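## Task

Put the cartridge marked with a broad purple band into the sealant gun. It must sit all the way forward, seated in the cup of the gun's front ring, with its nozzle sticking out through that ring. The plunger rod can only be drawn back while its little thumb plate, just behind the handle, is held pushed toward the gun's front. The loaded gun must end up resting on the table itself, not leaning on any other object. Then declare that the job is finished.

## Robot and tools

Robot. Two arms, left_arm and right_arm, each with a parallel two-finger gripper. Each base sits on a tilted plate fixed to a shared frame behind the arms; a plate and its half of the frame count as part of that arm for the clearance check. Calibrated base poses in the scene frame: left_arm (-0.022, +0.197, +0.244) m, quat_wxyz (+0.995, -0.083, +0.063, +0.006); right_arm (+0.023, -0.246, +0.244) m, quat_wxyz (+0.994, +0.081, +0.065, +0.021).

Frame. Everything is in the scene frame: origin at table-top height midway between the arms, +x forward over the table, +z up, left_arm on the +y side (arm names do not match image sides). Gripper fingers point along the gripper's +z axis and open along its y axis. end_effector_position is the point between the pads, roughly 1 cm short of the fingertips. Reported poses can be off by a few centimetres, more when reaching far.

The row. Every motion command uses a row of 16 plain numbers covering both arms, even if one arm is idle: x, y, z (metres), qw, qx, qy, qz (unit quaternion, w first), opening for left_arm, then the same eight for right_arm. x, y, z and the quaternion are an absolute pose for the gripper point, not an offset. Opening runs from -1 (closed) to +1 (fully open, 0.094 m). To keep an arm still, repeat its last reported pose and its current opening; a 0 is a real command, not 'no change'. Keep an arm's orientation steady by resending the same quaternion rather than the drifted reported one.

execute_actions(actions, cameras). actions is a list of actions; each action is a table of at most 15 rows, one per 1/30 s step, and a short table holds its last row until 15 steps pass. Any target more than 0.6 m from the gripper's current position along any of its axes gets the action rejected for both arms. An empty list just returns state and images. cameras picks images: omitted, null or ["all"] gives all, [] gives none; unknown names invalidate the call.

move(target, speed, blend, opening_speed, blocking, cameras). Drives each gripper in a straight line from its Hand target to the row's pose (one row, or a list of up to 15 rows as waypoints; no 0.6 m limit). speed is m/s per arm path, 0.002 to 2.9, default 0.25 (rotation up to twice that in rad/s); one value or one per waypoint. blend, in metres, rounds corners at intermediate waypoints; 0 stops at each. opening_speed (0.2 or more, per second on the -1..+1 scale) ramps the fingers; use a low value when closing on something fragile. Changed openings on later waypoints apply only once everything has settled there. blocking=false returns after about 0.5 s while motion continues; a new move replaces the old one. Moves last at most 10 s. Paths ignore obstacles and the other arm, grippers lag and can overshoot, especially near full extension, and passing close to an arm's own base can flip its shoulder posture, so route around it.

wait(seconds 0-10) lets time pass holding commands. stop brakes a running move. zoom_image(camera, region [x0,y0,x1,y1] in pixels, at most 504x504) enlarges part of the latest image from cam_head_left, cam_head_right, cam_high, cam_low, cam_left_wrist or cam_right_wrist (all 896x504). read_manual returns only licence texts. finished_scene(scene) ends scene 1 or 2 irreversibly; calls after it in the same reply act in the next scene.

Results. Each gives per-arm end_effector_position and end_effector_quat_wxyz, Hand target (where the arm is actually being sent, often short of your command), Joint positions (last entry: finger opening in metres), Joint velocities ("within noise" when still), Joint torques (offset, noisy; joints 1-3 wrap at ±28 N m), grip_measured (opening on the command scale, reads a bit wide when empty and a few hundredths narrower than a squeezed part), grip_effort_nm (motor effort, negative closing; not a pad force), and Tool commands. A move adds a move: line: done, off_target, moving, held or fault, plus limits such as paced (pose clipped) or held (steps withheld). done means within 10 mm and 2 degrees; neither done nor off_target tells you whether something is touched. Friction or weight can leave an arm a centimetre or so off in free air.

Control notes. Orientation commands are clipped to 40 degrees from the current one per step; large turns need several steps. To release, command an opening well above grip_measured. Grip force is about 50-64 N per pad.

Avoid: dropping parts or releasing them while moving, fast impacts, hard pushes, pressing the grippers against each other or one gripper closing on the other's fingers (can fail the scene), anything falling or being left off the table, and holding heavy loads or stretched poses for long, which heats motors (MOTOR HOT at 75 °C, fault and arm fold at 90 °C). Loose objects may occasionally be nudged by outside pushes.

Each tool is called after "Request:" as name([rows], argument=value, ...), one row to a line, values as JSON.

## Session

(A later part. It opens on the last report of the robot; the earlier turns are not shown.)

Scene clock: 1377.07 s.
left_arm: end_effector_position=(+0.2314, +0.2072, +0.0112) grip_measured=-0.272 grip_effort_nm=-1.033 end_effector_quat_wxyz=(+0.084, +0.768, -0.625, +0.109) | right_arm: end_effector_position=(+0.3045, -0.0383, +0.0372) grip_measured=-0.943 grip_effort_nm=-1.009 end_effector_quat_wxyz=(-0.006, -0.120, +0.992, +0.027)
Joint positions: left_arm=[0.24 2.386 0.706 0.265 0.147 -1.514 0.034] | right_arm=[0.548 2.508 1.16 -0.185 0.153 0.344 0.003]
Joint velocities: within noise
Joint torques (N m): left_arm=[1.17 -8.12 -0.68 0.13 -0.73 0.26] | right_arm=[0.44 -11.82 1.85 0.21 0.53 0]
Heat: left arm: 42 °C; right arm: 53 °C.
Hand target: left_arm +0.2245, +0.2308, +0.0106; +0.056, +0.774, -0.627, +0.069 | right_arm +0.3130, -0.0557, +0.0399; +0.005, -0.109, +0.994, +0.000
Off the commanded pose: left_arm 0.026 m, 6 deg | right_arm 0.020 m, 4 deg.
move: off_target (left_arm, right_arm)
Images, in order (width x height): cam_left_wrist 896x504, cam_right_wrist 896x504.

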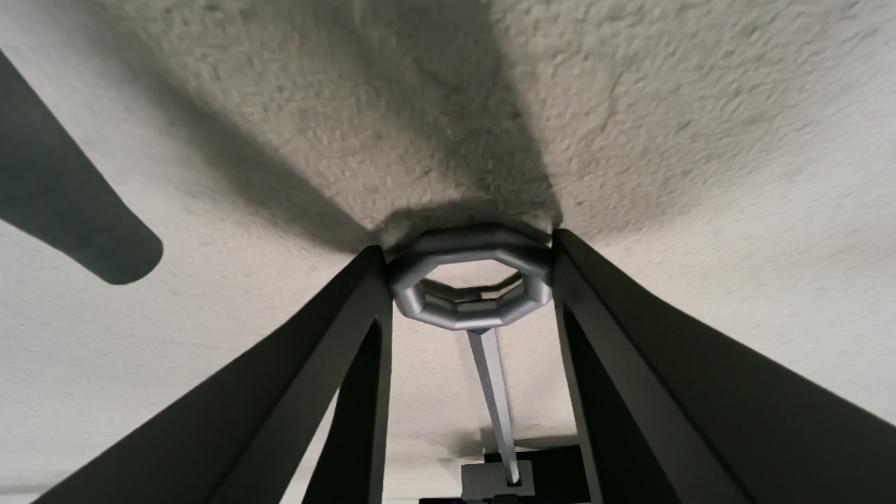

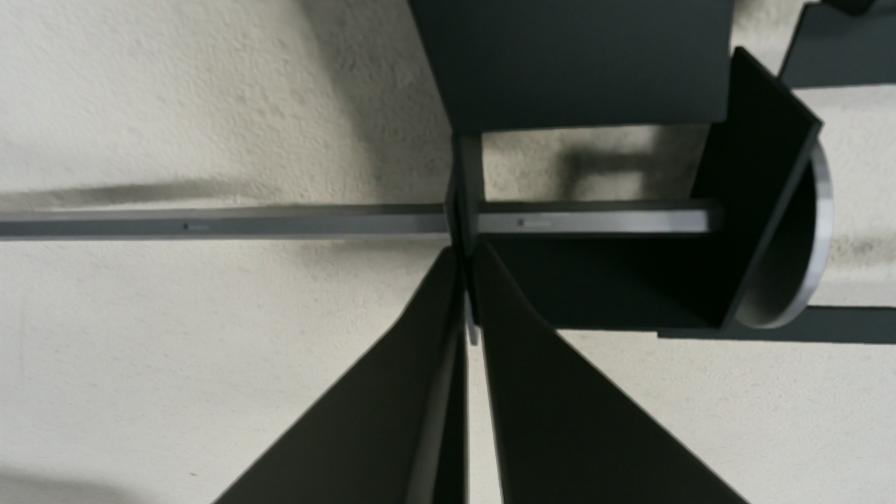

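Request:
move(target=[0.2230,0.2400,0.0100,0.0547,0.7741,-0.6269,0.0679,-0.6,0.3135,-0.0560,0.0400,0.006,-0.1089,0.9941,0,-0.99], speed=0.04, cameras=["cam_right_wrist","cam_left_wrist"])

Scene clock: 1380.83 s.
left_arm: end_effector_position=(+0.2297, +0.2116, +0.0111) grip_measured=-0.272 grip_effort_nm=-1.028 end_effector_quat_wxyz=(+0.088, +0.768, -0.624, +0.115) | right_arm: end_effector_position=(+0.3047, -0.0380, +0.0375) grip_measured=-0.943 grip_effort_nm=-1.009 end_effector_quat_wxyz=(-0.006, -0.120, +0.992, +0.028)
Joint positions: left_arm=[0.268 2.386 0.706 0.26 0.166 -1.486 0.034] | right_arm=[0.548 2.507 1.16 -0.185 0.152 0.344 0.003]
Joint velocities: within noise
Joint torques (N m): left_arm=[1.52 -8.62 -0.51 0.05 -0.86 0.3] | right_arm=[0.46 -11.75 1.88 0.21 0.55 0.01]
Heat: left arm: 42 °C; right arm: 53 °C.
Hand target: left_arm +0.2229, +0.2386, +0.0107; +0.056, +0.774, -0.626, +0.069 | right_arm +0.3130, -0.0556, +0.0399; +0.005, -0.109, +0.994, +0.000
Off the commanded pose: left_arm 0.029 m, 7 deg | right_arm 0.020 m, 4 deg.
move: off_target (left_arm, right_arm)
Images, in order (width x height): cam_left_wrist 896x504, cam_right_wrist 896x504.

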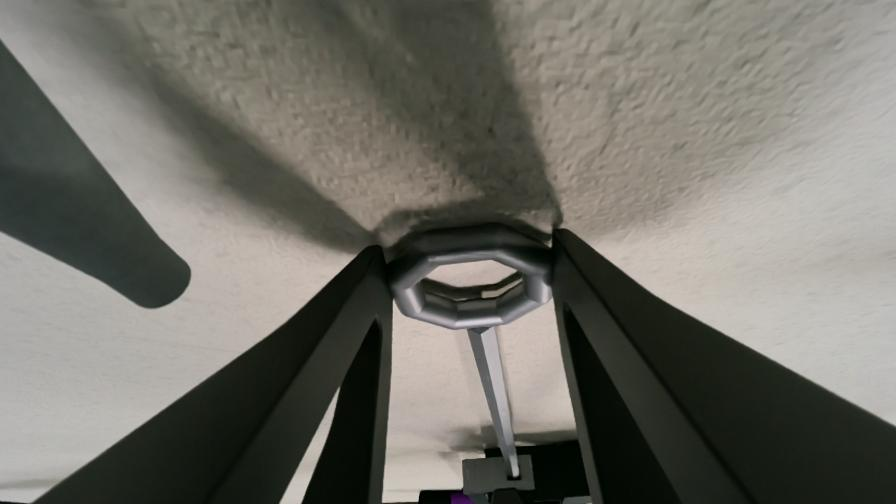

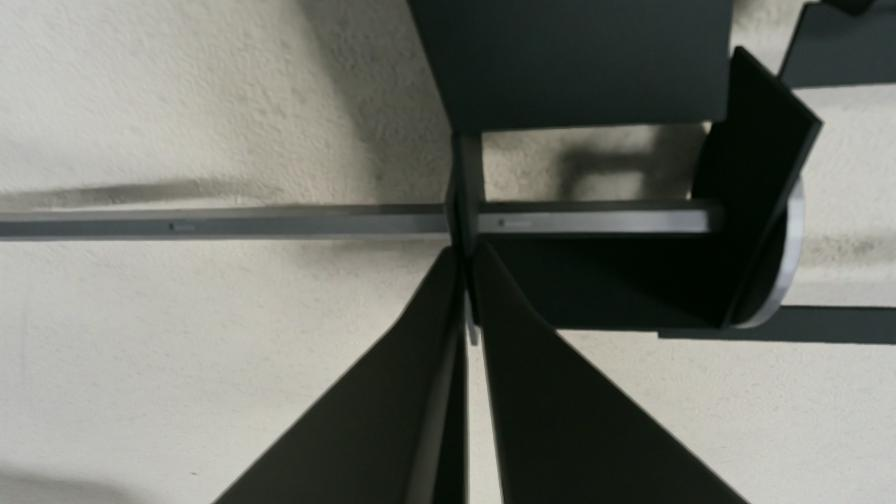

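Request:
move(target=[0.2215,0.2480,0.0100,0.0547,0.7741,-0.6269,0.0679,-0.6,0.3135,-0.0570,0.0400,0.006,-0.1089,0.9941,0,-0.99], speed=0.04, cameras=["cam_right_wrist","cam_head_right"])

Request:
zoom_image(camera="cam_head_right", region=[460, 160, 640, 260])

Scene clock: 1384.07 s.
left_arm: end_effector_position=(+0.2274, +0.2160, +0.0109) grip_measured=-0.273 grip_effort_nm=-1.023 end_effector_quat_wxyz=(+0.093, +0.767, -0.623, +0.120) | right_arm: end_effector_position=(+0.3040, -0.0365, +0.0376) grip_measured=-0.943 grip_effort_nm=-1.009 end_effector_quat_wxyz=(-0.007, -0.121, +0.992, +0.033)
Joint positions: left_arm=[0.297 2.386 0.706 0.253 0.183 -1.458 0.034] | right_arm=[0.548 2.507 1.157 -0.181 0.142 0.342 0.003]
Joint velocities: within noise
Joint torques (N m): left_arm=[1.88 -9.1 -0.29 0.04 -0.94 0.34] | right_arm=[0.31 -11.85 1.89 0.2 0.62 -0.02]
Heat: left arm: 43 °C; right arm: 53 °C.
Hand target: left_arm +0.2214, +0.2464, +0.0109; +0.056, +0.775, -0.626, +0.069 | right_arm +0.3129, -0.0565, +0.0399; +0.005, -0.109, +0.994, +0.000
Off the commanded pose: left_arm 0.033 m, 7 deg | right_arm 0.023 m, 4 deg.
move: off_target (left_arm, right_arm)
Images, in order (width x height): cam_head_right 896x504, cam_right_wrist 896x504.

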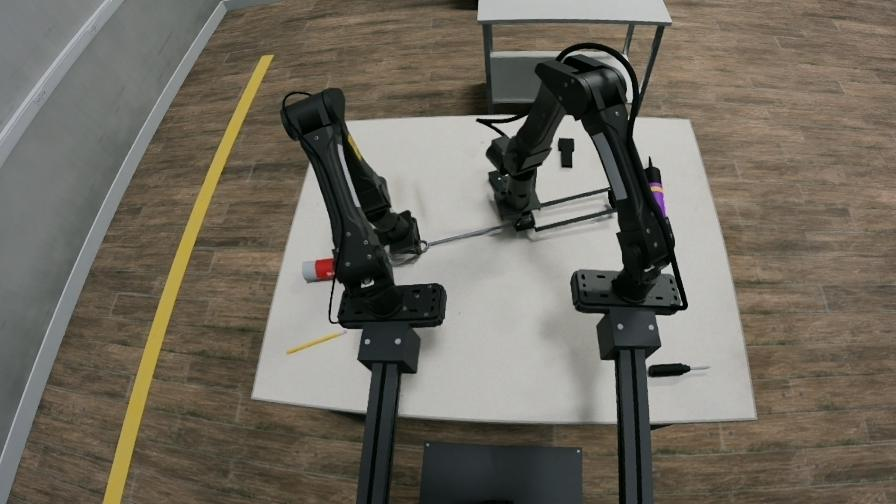

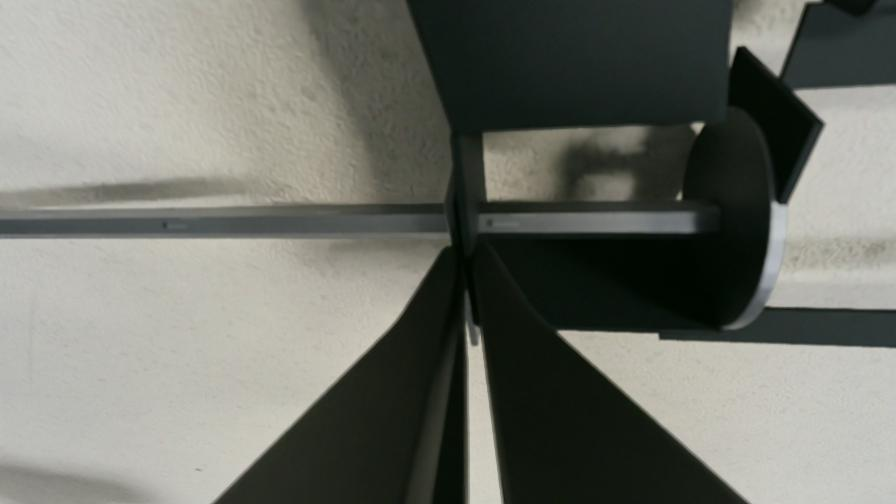

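Scaled by 2.800 from the camera's 896x504 image, which has a finer 1280x720 frame.

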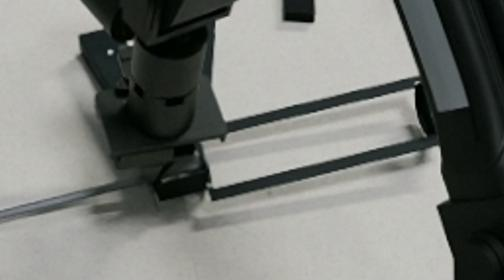

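Request:
move([
  [0.2235,0.2220,0.0095,0.0700,0.7730,-0.6260,0.0850,-0.5,0.3095,-0.0400,0.0380,0.006,-0.1120,0.9937,0.01,-0.98],
  [0.2235,0.2220,0.0095,0.0700,0.7730,-0.6260,0.0850,-0.5,0.3095,-0.0400,0.0380,0.006,-0.1120,0.9937,0.01,-0.6],
], speed=0.04, cameras=["cam_right_wrist","cam_left_wrist"])

Scene clock: 1390.10 s.
left_arm: end_effector_position=(+0.2270, +0.2125, +0.0113) grip_measured=-0.273 grip_effort_nm=-1.028 end_effector_quat_wxyz=(+0.089, +0.768, -0.624, +0.111) | right_arm: end_effector_position=(+0.3061, -0.0377, +0.0379) grip_measured=-0.603 grip_effort_nm=0.159 end_effector_quat_wxyz=(-0.001, -0.113, +0.993, +0.024)
Joint positions: left_arm=[0.271 2.383 0.701 0.257 0.161 -1.484 0.034] | right_arm=[0.552 2.507 1.159 -0.179 0.164 0.361 0.019]
Joint velocities: within noise
Joint torques (N m): left_arm=[-1.68 -7.06 -0.75 0.27 -0.45 -0.09] | right_arm=[2.84 -9.98 3.77 0.21 0.29 0.08]
Heat: left arm: 43 °C; right arm: 55 °C.
Hand target: left_arm +0.2236, +0.2220, +0.0099; +0.070, +0.772, -0.625, +0.086 | right_arm +0.3094, -0.0399, +0.0381; +0.006, -0.112, +0.994, +0.010
Off the commanded pose: left_arm 0.010 m, 4 deg | right_arm 0.004 m, 2 deg.
move: off_target (left_arm); target 2's new opening was sent with right_arm's hand 0.007 m and 3 deg from that target
Images, in order (width x height): cam_left_wrist 896x504, cam_right_wrist 896x504.

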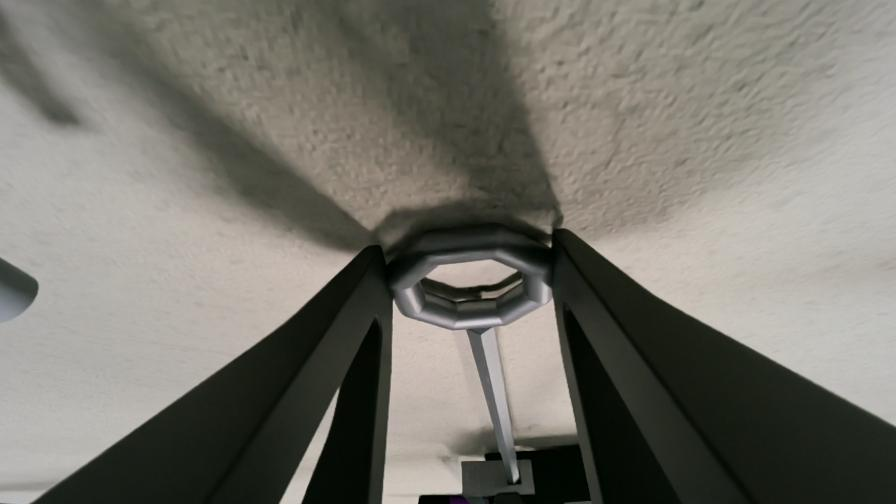

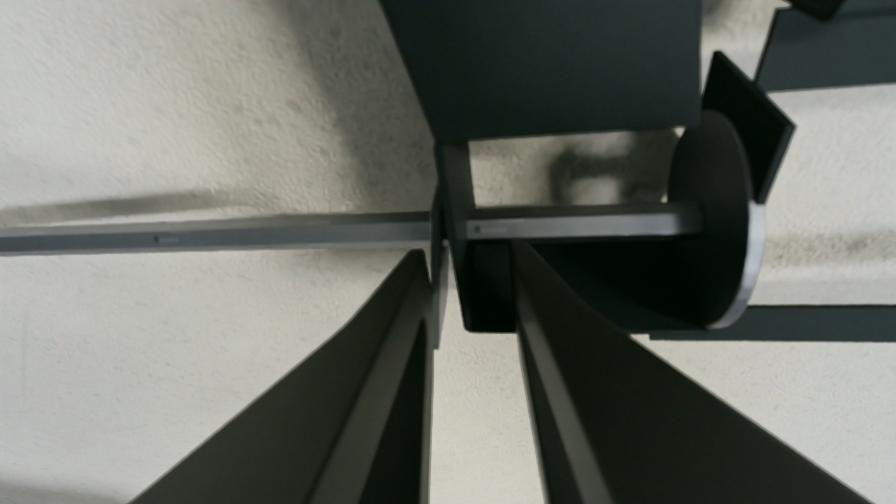

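Request:
move([
  [0.2235,0.2160,0.0110,0.0700,0.7730,-0.6260,0.0850,0.1,0.3095,-0.0360,0.0400,0.006,-0.1120,0.9937,0.01,-0.35],
  [0.2235,0.2160,0.0800,0.0700,0.7730,-0.6260,0.0850,0.1,0.3115,-0.0360,0.1000,0.006,-0.1120,0.9937,0.01,-0.35],
], speed=0.06, cameras=["cam_right_wrist","cam_left_wrist","cam_head_right"])

Scene clock: 1395.53 s.
left_arm: end_effector_position=(+0.2212, +0.2166, +0.0726) grip_measured=+0.097 grip_effort_nm=0.139 end_effector_quat_wxyz=(+0.075, +0.773, -0.625, +0.085) | right_arm: end_effector_position=(+0.3086, -0.0399, +0.0883) grip_measured=-0.353 grip_effort_nm=0.168 end_effector_quat_wxyz=(-0.007, -0.109, +0.994, +0.011)
Joint positions: left_arm=[0.219 2.075 0.599 0.05 0.094 -1.541 0.052] | right_arm=[0.581 2.354 1.155 -0.356 0.182 0.403 0.03]
Joint velocities: within noise
Joint torques (N m): left_arm=[-2.33 -8.64 0.73 0.06 0.05 -0.1] | right_arm=[4 -12.89 3.36 0.08 0.13 0.1]
Heat: left arm: 42 °C; right arm: 55 °C.
Hand target: left_arm +0.2235, +0.2160, +0.0796; +0.070, +0.772, -0.626, +0.085 | right_arm +0.3113, -0.0360, +0.0997; +0.006, -0.112, +0.994, +0.010
Off the commanded pose: left_arm 0.008 m, 1 deg | right_arm 0.013 m, 2 deg.
move: off_target (right_arm)
Images, in order (width x height): cam_head_right 896x504, cam_left_wrist 896x504, cam_right_wrist 896x504.

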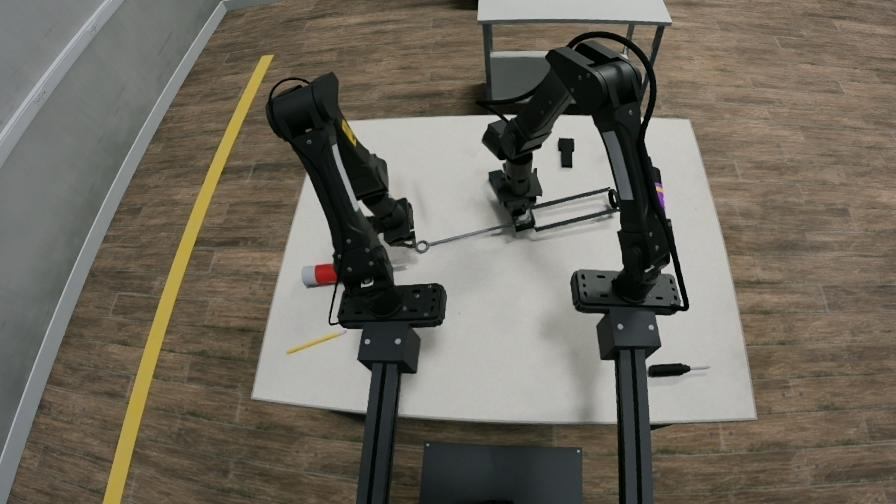

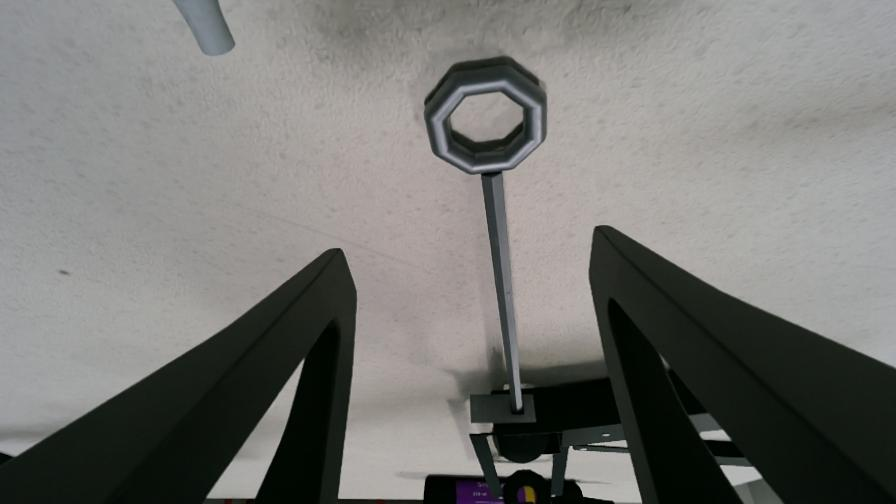

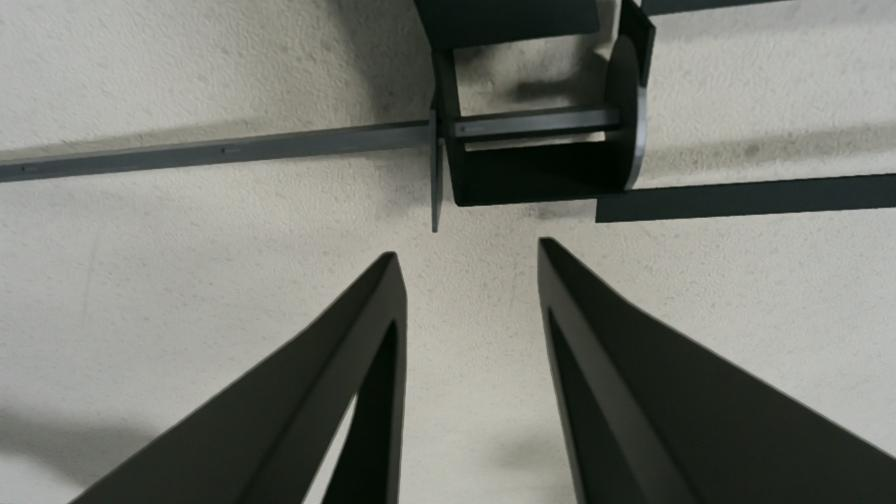

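Request:
move([
  [0.2235,0.2160,0.1500,0.0547,0.7741,-0.6269,0.0679,0.4,0.3120,-0.0600,0.1700,0.006,-0.1120,0.9937,0.01,-0.1],
  [0.3000,0.1800,0.1500,0,0.54,-0.84,0,0.4,0.3500,-0.3800,0.1700,0,0.048,0.9988,0,0.1],
], speed=0.2, cameras=["cam_right_wrist","cam_left_wrist","cam_head_left","cam_head_right"])

Request:
zoom_image(camera="cam_head_left", region=[400, 140, 640, 280])

Request:
zoom_image(camera="cam_head_right", region=[400, 140, 640, 280])

Scene clock: 1402.93 s.
left_arm: end_effector_position=(+0.2997, +0.1831, +0.1525) grip_measured=+0.397 grip_effort_nm=0.134 end_effector_quat_wxyz=(+0.004, -0.553, +0.833, -0.009) | right_arm: end_effector_position=(+0.3465, -0.3820, +0.1704) grip_measured=+0.097 grip_effort_nm=0.168 end_effector_quat_wxyz=(+0.000, +0.051, +0.999, -0.007)
Joint positions: left_arm=[-0.109 1.935 0.942 -0.45 -0.167 -1.256 0.066] | right_arm=[-0.396 1.875 1.072 -0.582 0.116 -0.261 0.052]
Joint velocities: within noise
Joint torques (N m): left_arm=[-2.77 -5.3 6.22 0.15 -0.09 0.17] | right_arm=[1.06 -7.82 6.46 0.15 -0.11 -0.05]
Heat: left arm: 41 °C; right arm: 56 °C.
Hand target: left_arm +0.3000, +0.1801, +0.1501; +0.000, -0.541, +0.841, +0.000 | right_arm +0.3500, -0.3801, +0.1700; +0.000, +0.048, +0.999, +0.000
Off the commanded pose: left_arm 0.004 m, 2 deg | right_arm 0.004 m, 1 deg.
move: done
Images, in order (width x height): cam_head_left 896x504, cam_head_right 896x504, cam_left_wrist 896x504, cam_right_wrist 896x504.

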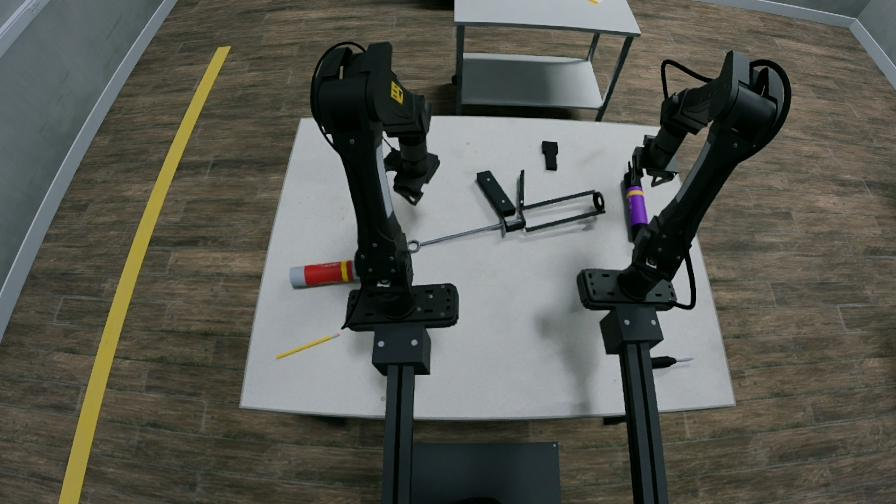

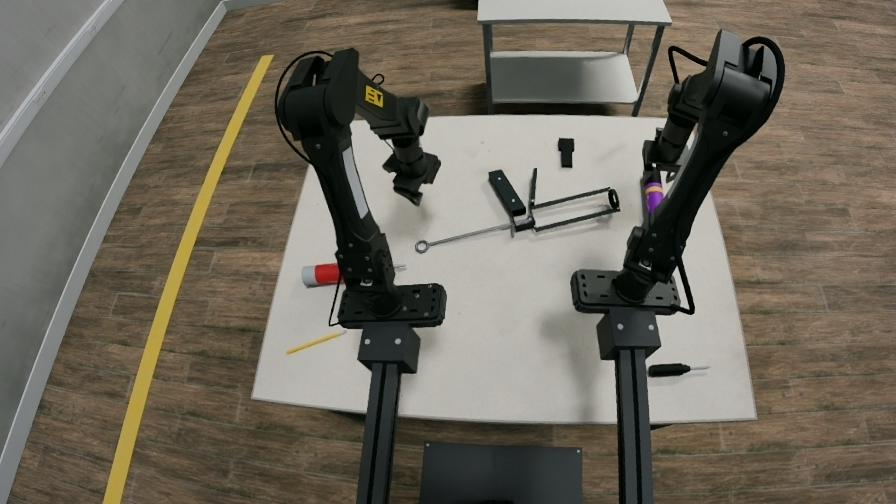

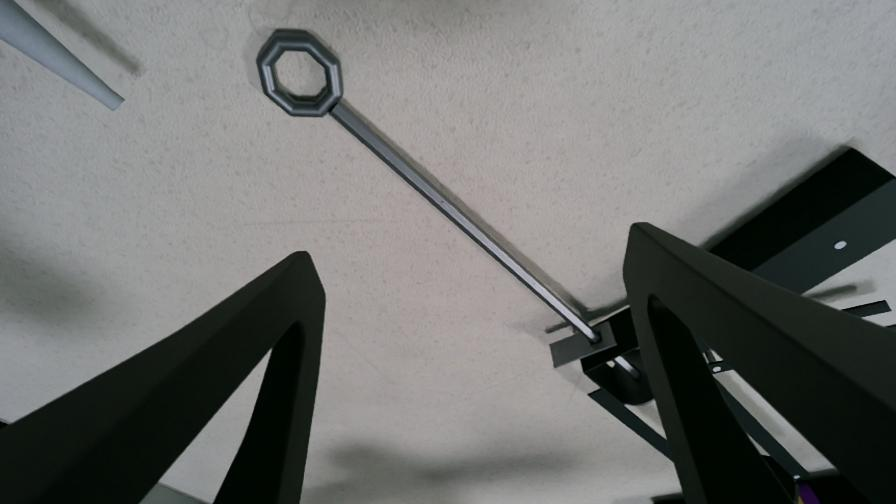

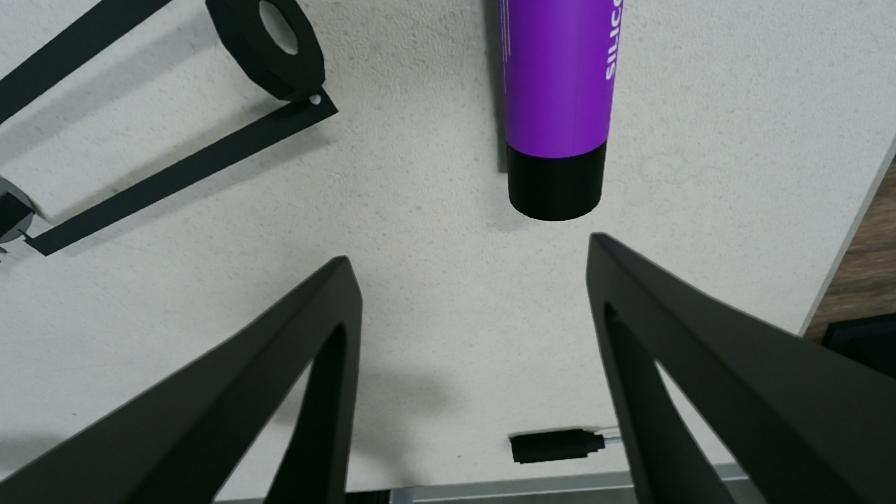

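Scaled by 2.100 from the camera's 896x504 image, which has a finer 1280x720 frame.

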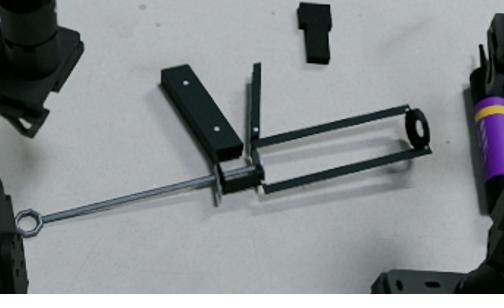

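Scaled by 2.100 from the camera's 896x504 image, which has a finer 1280x720 frame.

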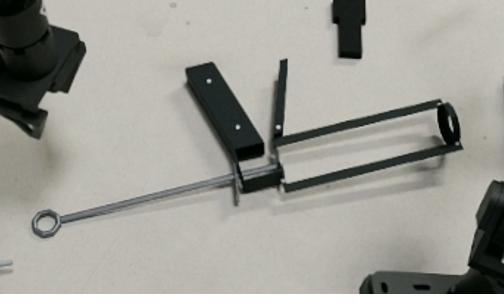

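Request:
move([
  [0.3000,0.1800,0.1500,0,0.54,-0.84,0,0.4,0.4200,-0.2000,0.2400,0,0.048,0.9988,0,0.1],
], speed=0.25, cameras=["cam_right_wrist"])

Scene clock: 1422.00 s.
left_arm: end_effector_position=(+0.2995, +0.1832, +0.1525) grip_measured=+0.397 grip_effort_nm=0.139 end_effector_quat_wxyz=(+0.004, -0.552, +0.834, -0.009) | right_arm: end_effector_position=(+0.4147, -0.1978, +0.2384) grip_measured=+0.097 grip_effort_nm=0.173 end_effector_quat_wxyz=(-0.002, +0.043, +0.999, +0.007)
Joint positions: left_arm=[-0.109 1.935 0.942 -0.45 -0.168 -1.256 0.066] | right_arm=[0.161 1.988 1.443 -0.926 0.169 0.28 0.052]
Joint velocities: within noise
Joint torques (N m): left_arm=[-2.84 -5.34 6.35 0.11 -0.12 0.13] | right_arm=[1.94 -8.88 8.31 0.06 0.12 0.14]
Heat: left arm: 39 °C; right arm: 51 °C.
Hand target: left_arm +0.3000, +0.1801, +0.1501; +0.000, -0.541, +0.841, +0.000 | right_arm +0.4198, -0.2000, +0.2400; +0.000, +0.048, +0.999, +0.000
Off the commanded pose: left_arm 0.004 m, 2 deg | right_arm 0.006 m, 1 deg.
move: done
Images, in order (width x height): cam_right_wrist 896x504.

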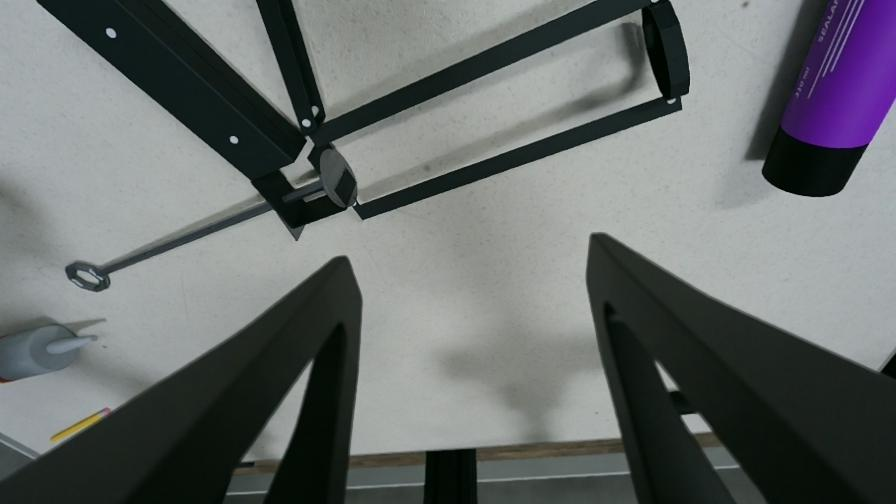

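Request:
zoom_image(camera="cam_right_wrist", region=[220, 80, 480, 250])

Request:
zoom_image(camera="cam_right_wrist", region=[560, 0, 780, 140])

Scaled by 1.938 from the camera's 896x504 image, which has a finer 1280x720 frame.

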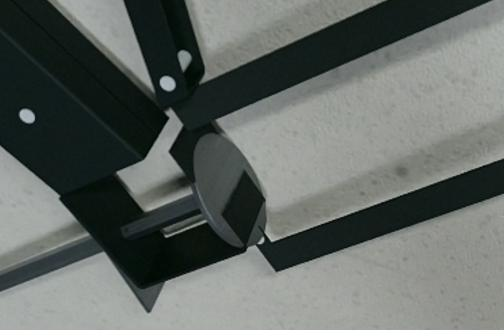

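Scaled by 2.291 from the camera's 896x504 image, which has a finer 1280x720 frame.

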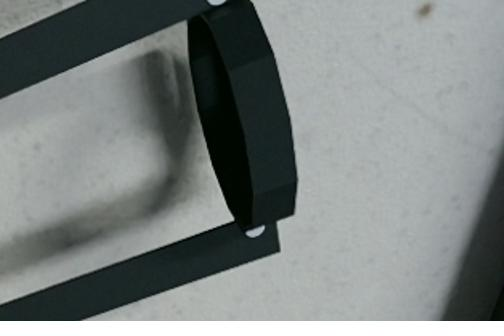

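Request:
move([
  [0.3900,-0.0200,0.1300,0,-0.2206,0.9754,0,0.4,0.3500,-0.4000,0.1600,0,0.048,0.9988,0,0.1],
], speed=0.25, cameras=["cam_right_wrist","cam_left_wrist"])

Scene clock: 1451.80 s.
left_arm: end_effector_position=(+0.3928, -0.0156, +0.1359) grip_measured=+0.397 grip_effort_nm=0.139 end_effector_quat_wxyz=(+0.003, -0.234, +0.972, -0.010) | right_arm: end_effector_position=(+0.3462, -0.4010, +0.1609) grip_measured=+0.097 grip_effort_nm=0.173 end_effector_quat_wxyz=(-0.011, +0.049, +0.999, -0.003)
Joint positions: left_arm=[-0.517 2.514 1.79 -0.798 -0.196 -0.971 0.066] | right_arm=[-0.452 1.93 1.124 -0.596 0.106 -0.318 0.052]
Joint velocities: within noise
Joint torques (N m): left_arm=[-4 -8.76 8.14 0.12 -0.09 0.14] | right_arm=[0.94 -9.24 4.34 0.41 -0.09 0.01]
Heat: left arm: 38 °C; right arm: 50 °C.
Hand target: left_arm +0.3899, -0.0198, +0.1300; +0.000, -0.221, +0.975, -0.001 | right_arm +0.3500, -0.4000, +0.1601; +0.000, +0.048, +0.999, +0.000
Off the commanded pose: left_arm 0.008 m, 2 deg | right_arm 0.004 m, 1 deg.
move: done
Images, in order (width x height): cam_left_wrist 896x504, cam_right_wrist 896x504.

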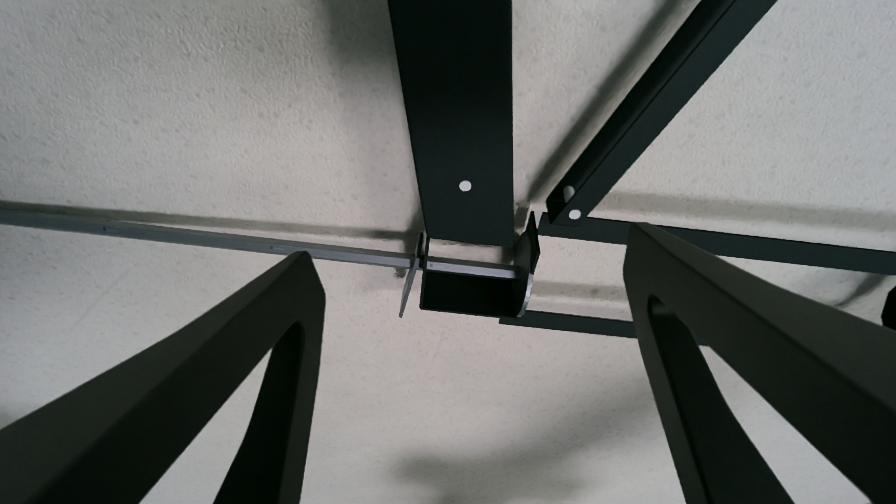

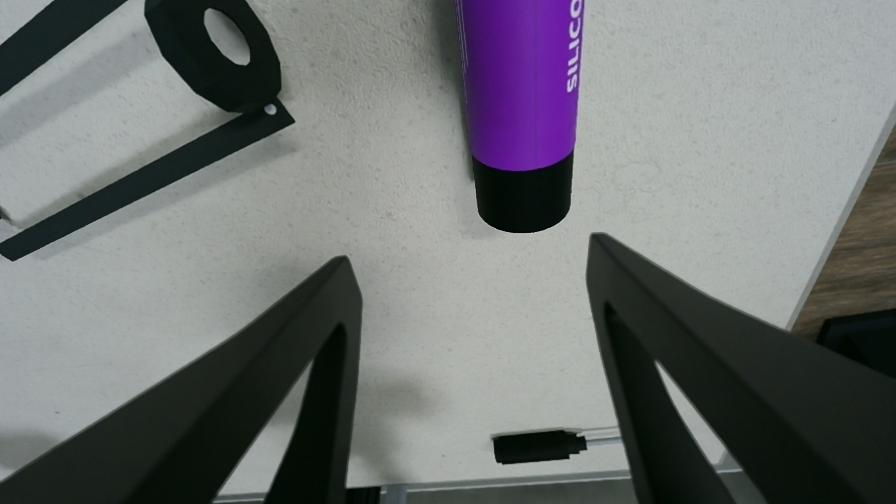

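Request:
move([
  [0.3915,-0.0210,0.0600,0,-0.2206,0.9754,0,0.4,0.3620,-0.4350,0.1000,0,0.048,0.9988,0,0.4],
  [0.3915,-0.0200,0.0190,0,-0.2206,0.9754,0,0.4,0.3620,-0.4350,0.0600,0,0.048,0.9988,0,0.4],
], speed=0.12, cameras=["cam_right_wrist","cam_left_wrist"])

Scene clock: 1461.33 s.
left_arm: end_effector_position=(+0.3861, -0.0193, +0.0259) grip_measured=+0.397 grip_effort_nm=0.139 end_effector_quat_wxyz=(-0.008, -0.223, +0.975, +0.001) | right_arm: end_effector_position=(+0.3530, -0.4296, +0.0619) grip_measured=+0.397 grip_effort_nm=0.168 end_effector_quat_wxyz=(-0.016, +0.045, +0.999, +0.000)
Joint positions: left_arm=[-0.483 2.799 1.872 -0.62 -0.197 -0.921 0.066] | right_arm=[-0.54 2.269 1.227 -0.364 0.089 -0.412 0.066]
Joint velocities: within noise
Joint torques (N m): left_arm=[-2.65 -9.61 6.8 0.34 -0.07 0.15] | right_arm=[0.18 -9.69 5.22 0.47 -0.09 -0.05]
Heat: left arm: 41 °C; right arm: 50 °C.
Hand target: left_arm +0.3912, -0.0199, +0.0192; +0.000, -0.221, +0.975, +0.000 | right_arm +0.3618, -0.4349, +0.0603; +0.000, +0.048, +0.999, +0.000
Off the commanded pose: left_arm 0.009 m, 1 deg | right_arm 0.011 m, 2 deg.
move: off_target (right_arm)
Images, in order (width x height): cam_left_wrist 896x504, cam_right_wrist 896x504.

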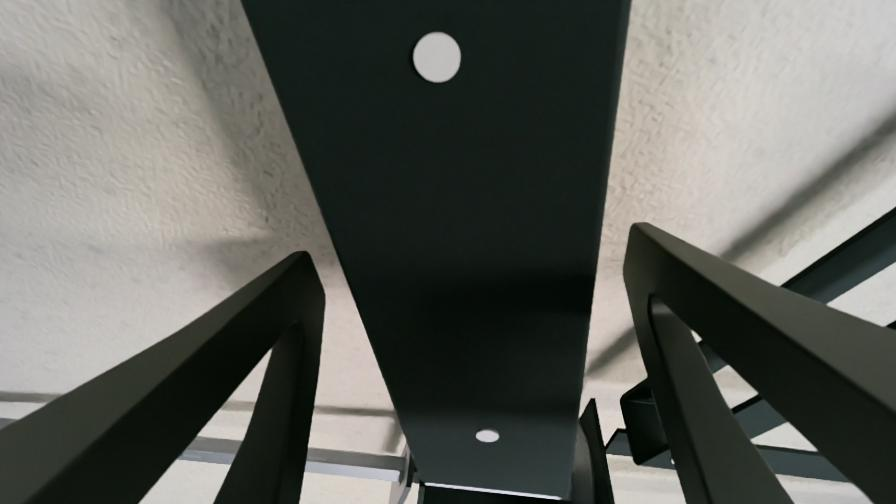

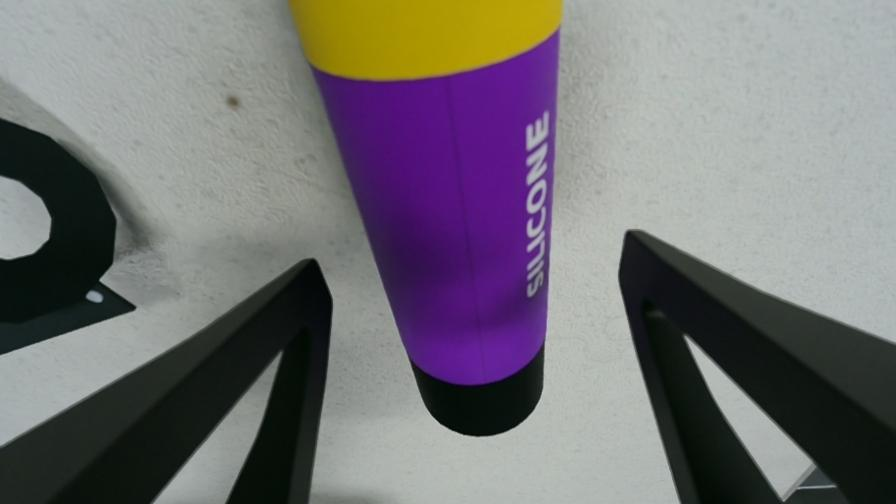

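Request:
move([
  [0.3915,-0.0200,0.0190,0,-0.2206,0.9754,0,-0.22,0.3640,-0.4330,0.0500,0,0.048,0.9988,0,0.4],
  [0.3915,-0.0200,0.0190,0,-0.2206,0.9754,0,-0.22,0.3650,-0.4330,0.0270,0,0.048,0.9988,0,0.4],
], speed=0.08, opening_speed=0.4, cameras=["cam_right_wrist","cam_left_wrist"])

Scene clock: 1467.70 s.
left_arm: end_effector_position=(+0.3874, -0.0201, +0.0259) grip_measured=-0.160 grip_effort_nm=-1.033 end_effector_quat_wxyz=(-0.006, -0.223, +0.975, -0.001) | right_arm: end_effector_position=(+0.3572, -0.4292, +0.0305) grip_measured=+0.397 grip_effort_nm=0.168 end_effector_quat_wxyz=(-0.014, +0.045, +0.999, -0.001)
Joint positions: left_arm=[-0.483 2.799 1.872 -0.614 -0.196 -0.92 0.039] | right_arm=[-0.54 2.376 1.269 -0.295 0.089 -0.412 0.066]
Joint velocities: within noise
Joint torques (N m): left_arm=[-2.71 -9.58 6.84 0.31 -0.08 0.13] | right_arm=[0.42 -9.7 4.82 0.39 -0.12 -0.03]
Heat: left arm: 41 °C; right arm: 51 °C.
Hand target: left_arm +0.3912, -0.0199, +0.0191; +0.000, -0.220, +0.975, +0.000 | right_arm +0.3650, -0.4330, +0.0274; +0.000, +0.048, +0.999, +0.000
Off the commanded pose: left_arm 0.008 m, 1 deg | right_arm 0.009 m, 2 deg.
move: done
Images, in order (width x height): cam_left_wrist 896x504, cam_right_wrist 896x504.

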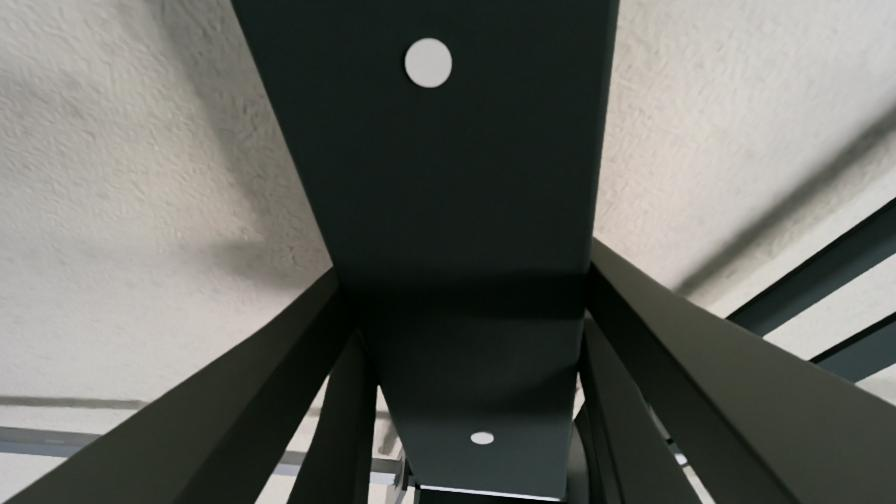

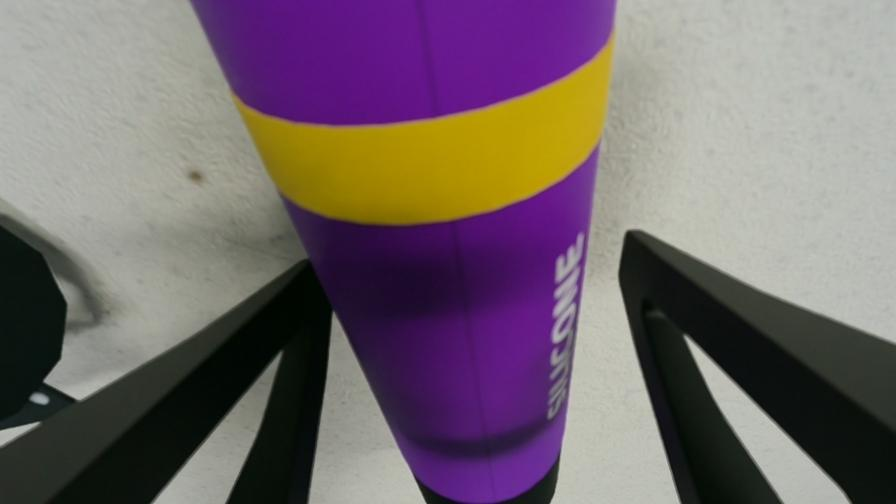

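Request:
move([
  [0.3915,-0.0200,0.0190,0,-0.2206,0.9754,0,-0.22,0.3650,-0.4285,0.0265,0,0.048,0.9988,0,0.4],
  [0.3915,-0.0200,0.0190,0,-0.2206,0.9754,0,-0.22,0.3650,-0.4285,0.0265,0,0.048,0.9988,0,-0.05],
], speed=0.05, opening_speed=0.4, cameras=["cam_right_wrist"])

Scene clock: 1471.90 s.
left_arm: end_effector_position=(+0.3874, -0.0201, +0.0259) grip_measured=-0.160 grip_effort_nm=-1.023 end_effector_quat_wxyz=(-0.006, -0.223, +0.975, -0.001) | right_arm: end_effector_position=(+0.3590, -0.4301, +0.0304) grip_measured=+0.016 grip_effort_nm=-0.979 end_effector_quat_wxyz=(-0.010, +0.046, +0.999, -0.002)
Joint positions: left_arm=[-0.483 2.799 1.872 -0.614 -0.196 -0.92 0.039] | right_arm=[-0.54 2.376 1.269 -0.286 0.089 -0.411 0.048]
Joint velocities: within noise
Joint torques (N m): left_arm=[-2.71 -9.58 6.86 0.33 -0.09 0.11] | right_arm=[1.24 -9.72 3.96 0.42 -0.1 0.08]
Heat: left arm: 42 °C; right arm: 51 °C.
Hand target: left_arm +0.3912, -0.0199, +0.0191; +0.000, -0.220, +0.975, +0.000 | right_arm +0.3651, -0.4285, +0.0268; +0.000, +0.048, +0.999, +0.000
Off the commanded pose: left_arm 0.008 m, 1 deg | right_arm 0.007 m, 1 deg.
move: done
Images, in order (width x height): cam_right_wrist 896x504.

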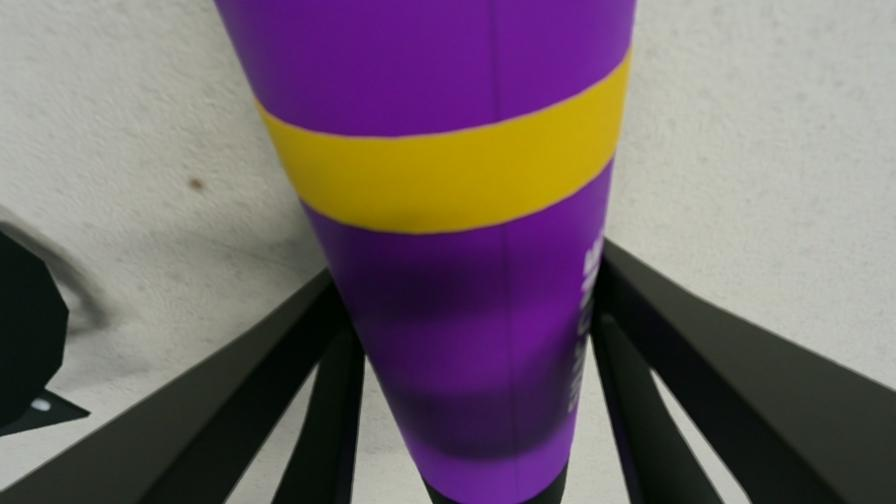

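Request:
move([
  [0.3915,-0.0200,0.0190,0,-0.2206,0.9754,0,-0.22,0.3650,-0.4285,0.1600,0,0.048,0.9988,0,-0.05],
  [0.3915,-0.0200,0.0190,0,-0.2206,0.9754,0,-0.22,0.3600,-0.3500,0.1900,-0.1021,0.6171,0.7759,0.0812,-0.05],
], speed=0.15, cameras=["cam_right_wrist","cam_head_left","cam_head_right"])

Scene clock: 1482.13 s.
left_arm: end_effector_position=(+0.3874, -0.0201, +0.0259) grip_measured=-0.160 grip_effort_nm=-1.033 end_effector_quat_wxyz=(-0.006, -0.223, +0.975, -0.001) | right_arm: end_effector_position=(+0.3561, -0.3561, +0.1700) grip_measured=+0.014 grip_effort_nm=-1.004 end_effector_quat_wxyz=(-0.108, +0.618, +0.775, +0.069)
Joint positions: left_arm=[-0.483 2.799 1.872 -0.614 -0.196 -0.92 0.039] | right_arm=[-0.425 2.012 1.276 -0.82 -0.096 0.955 0.048]
Joint velocities: within noise
Joint torques (N m): left_arm=[-2.71 -9.7 6.76 0.29 -0.09 0.14] | right_arm=[2.37 -14.53 4.9 -0.5 -0.26 0.11]
Heat: left arm: 42 °C; right arm: 53 °C.
Hand target: left_arm +0.3912, -0.0199, +0.0191; +0.000, -0.220, +0.975, +0.000 | right_arm +0.3597, -0.3501, +0.1890; -0.102, +0.617, +0.776, +0.081
Off the commanded pose: left_arm 0.008 m, 1 deg | right_arm 0.021 m, 2 deg.
move: off_target (right_arm)
Images, in order (width x height): cam_head_left 896x504, cam_head_right 896x504, cam_right_wrist 896x504.

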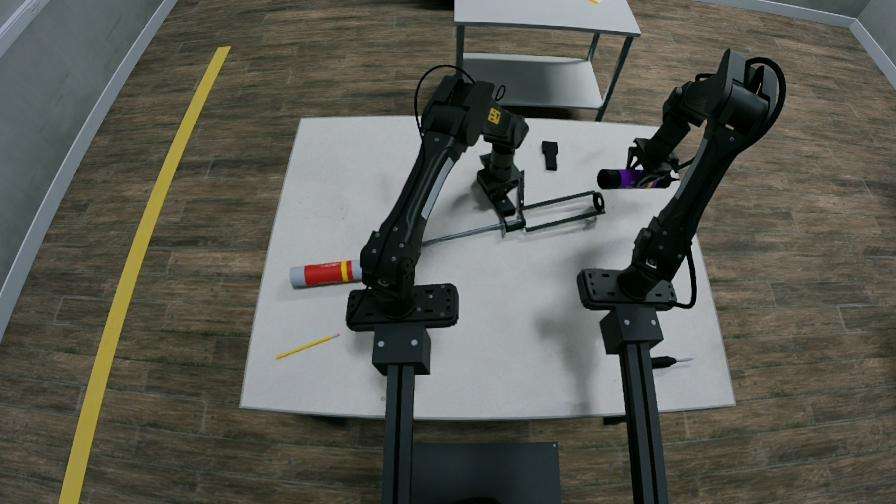

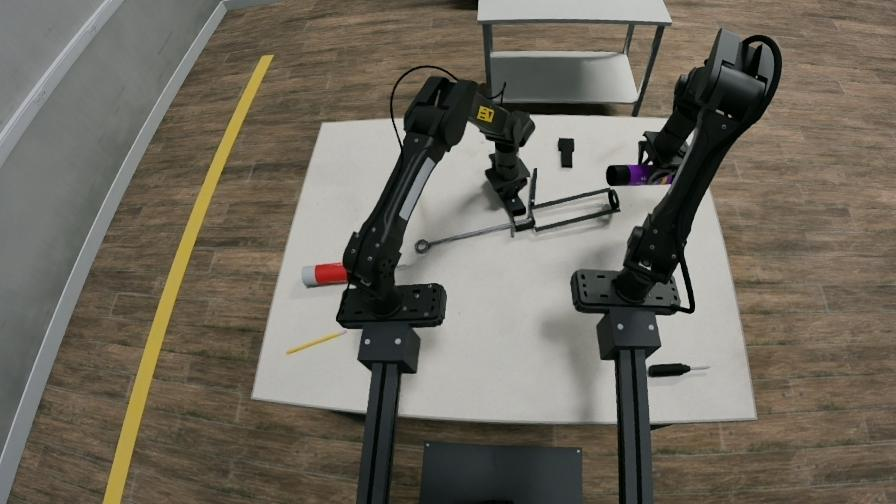

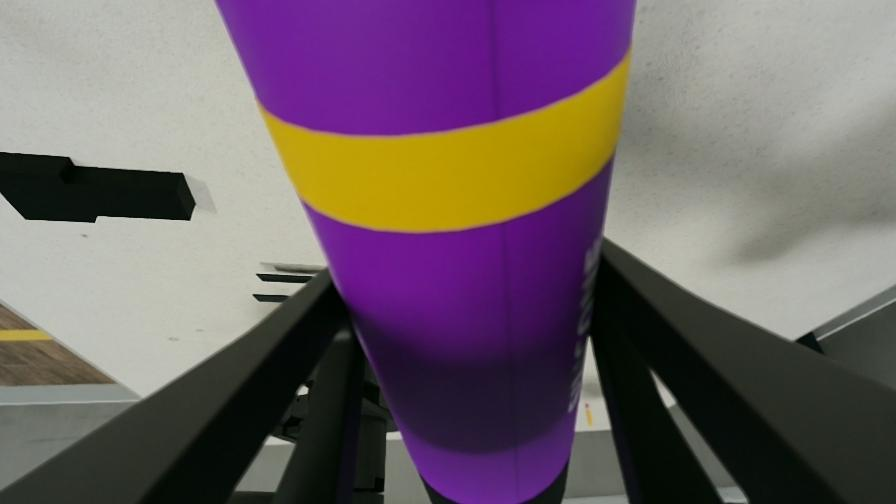

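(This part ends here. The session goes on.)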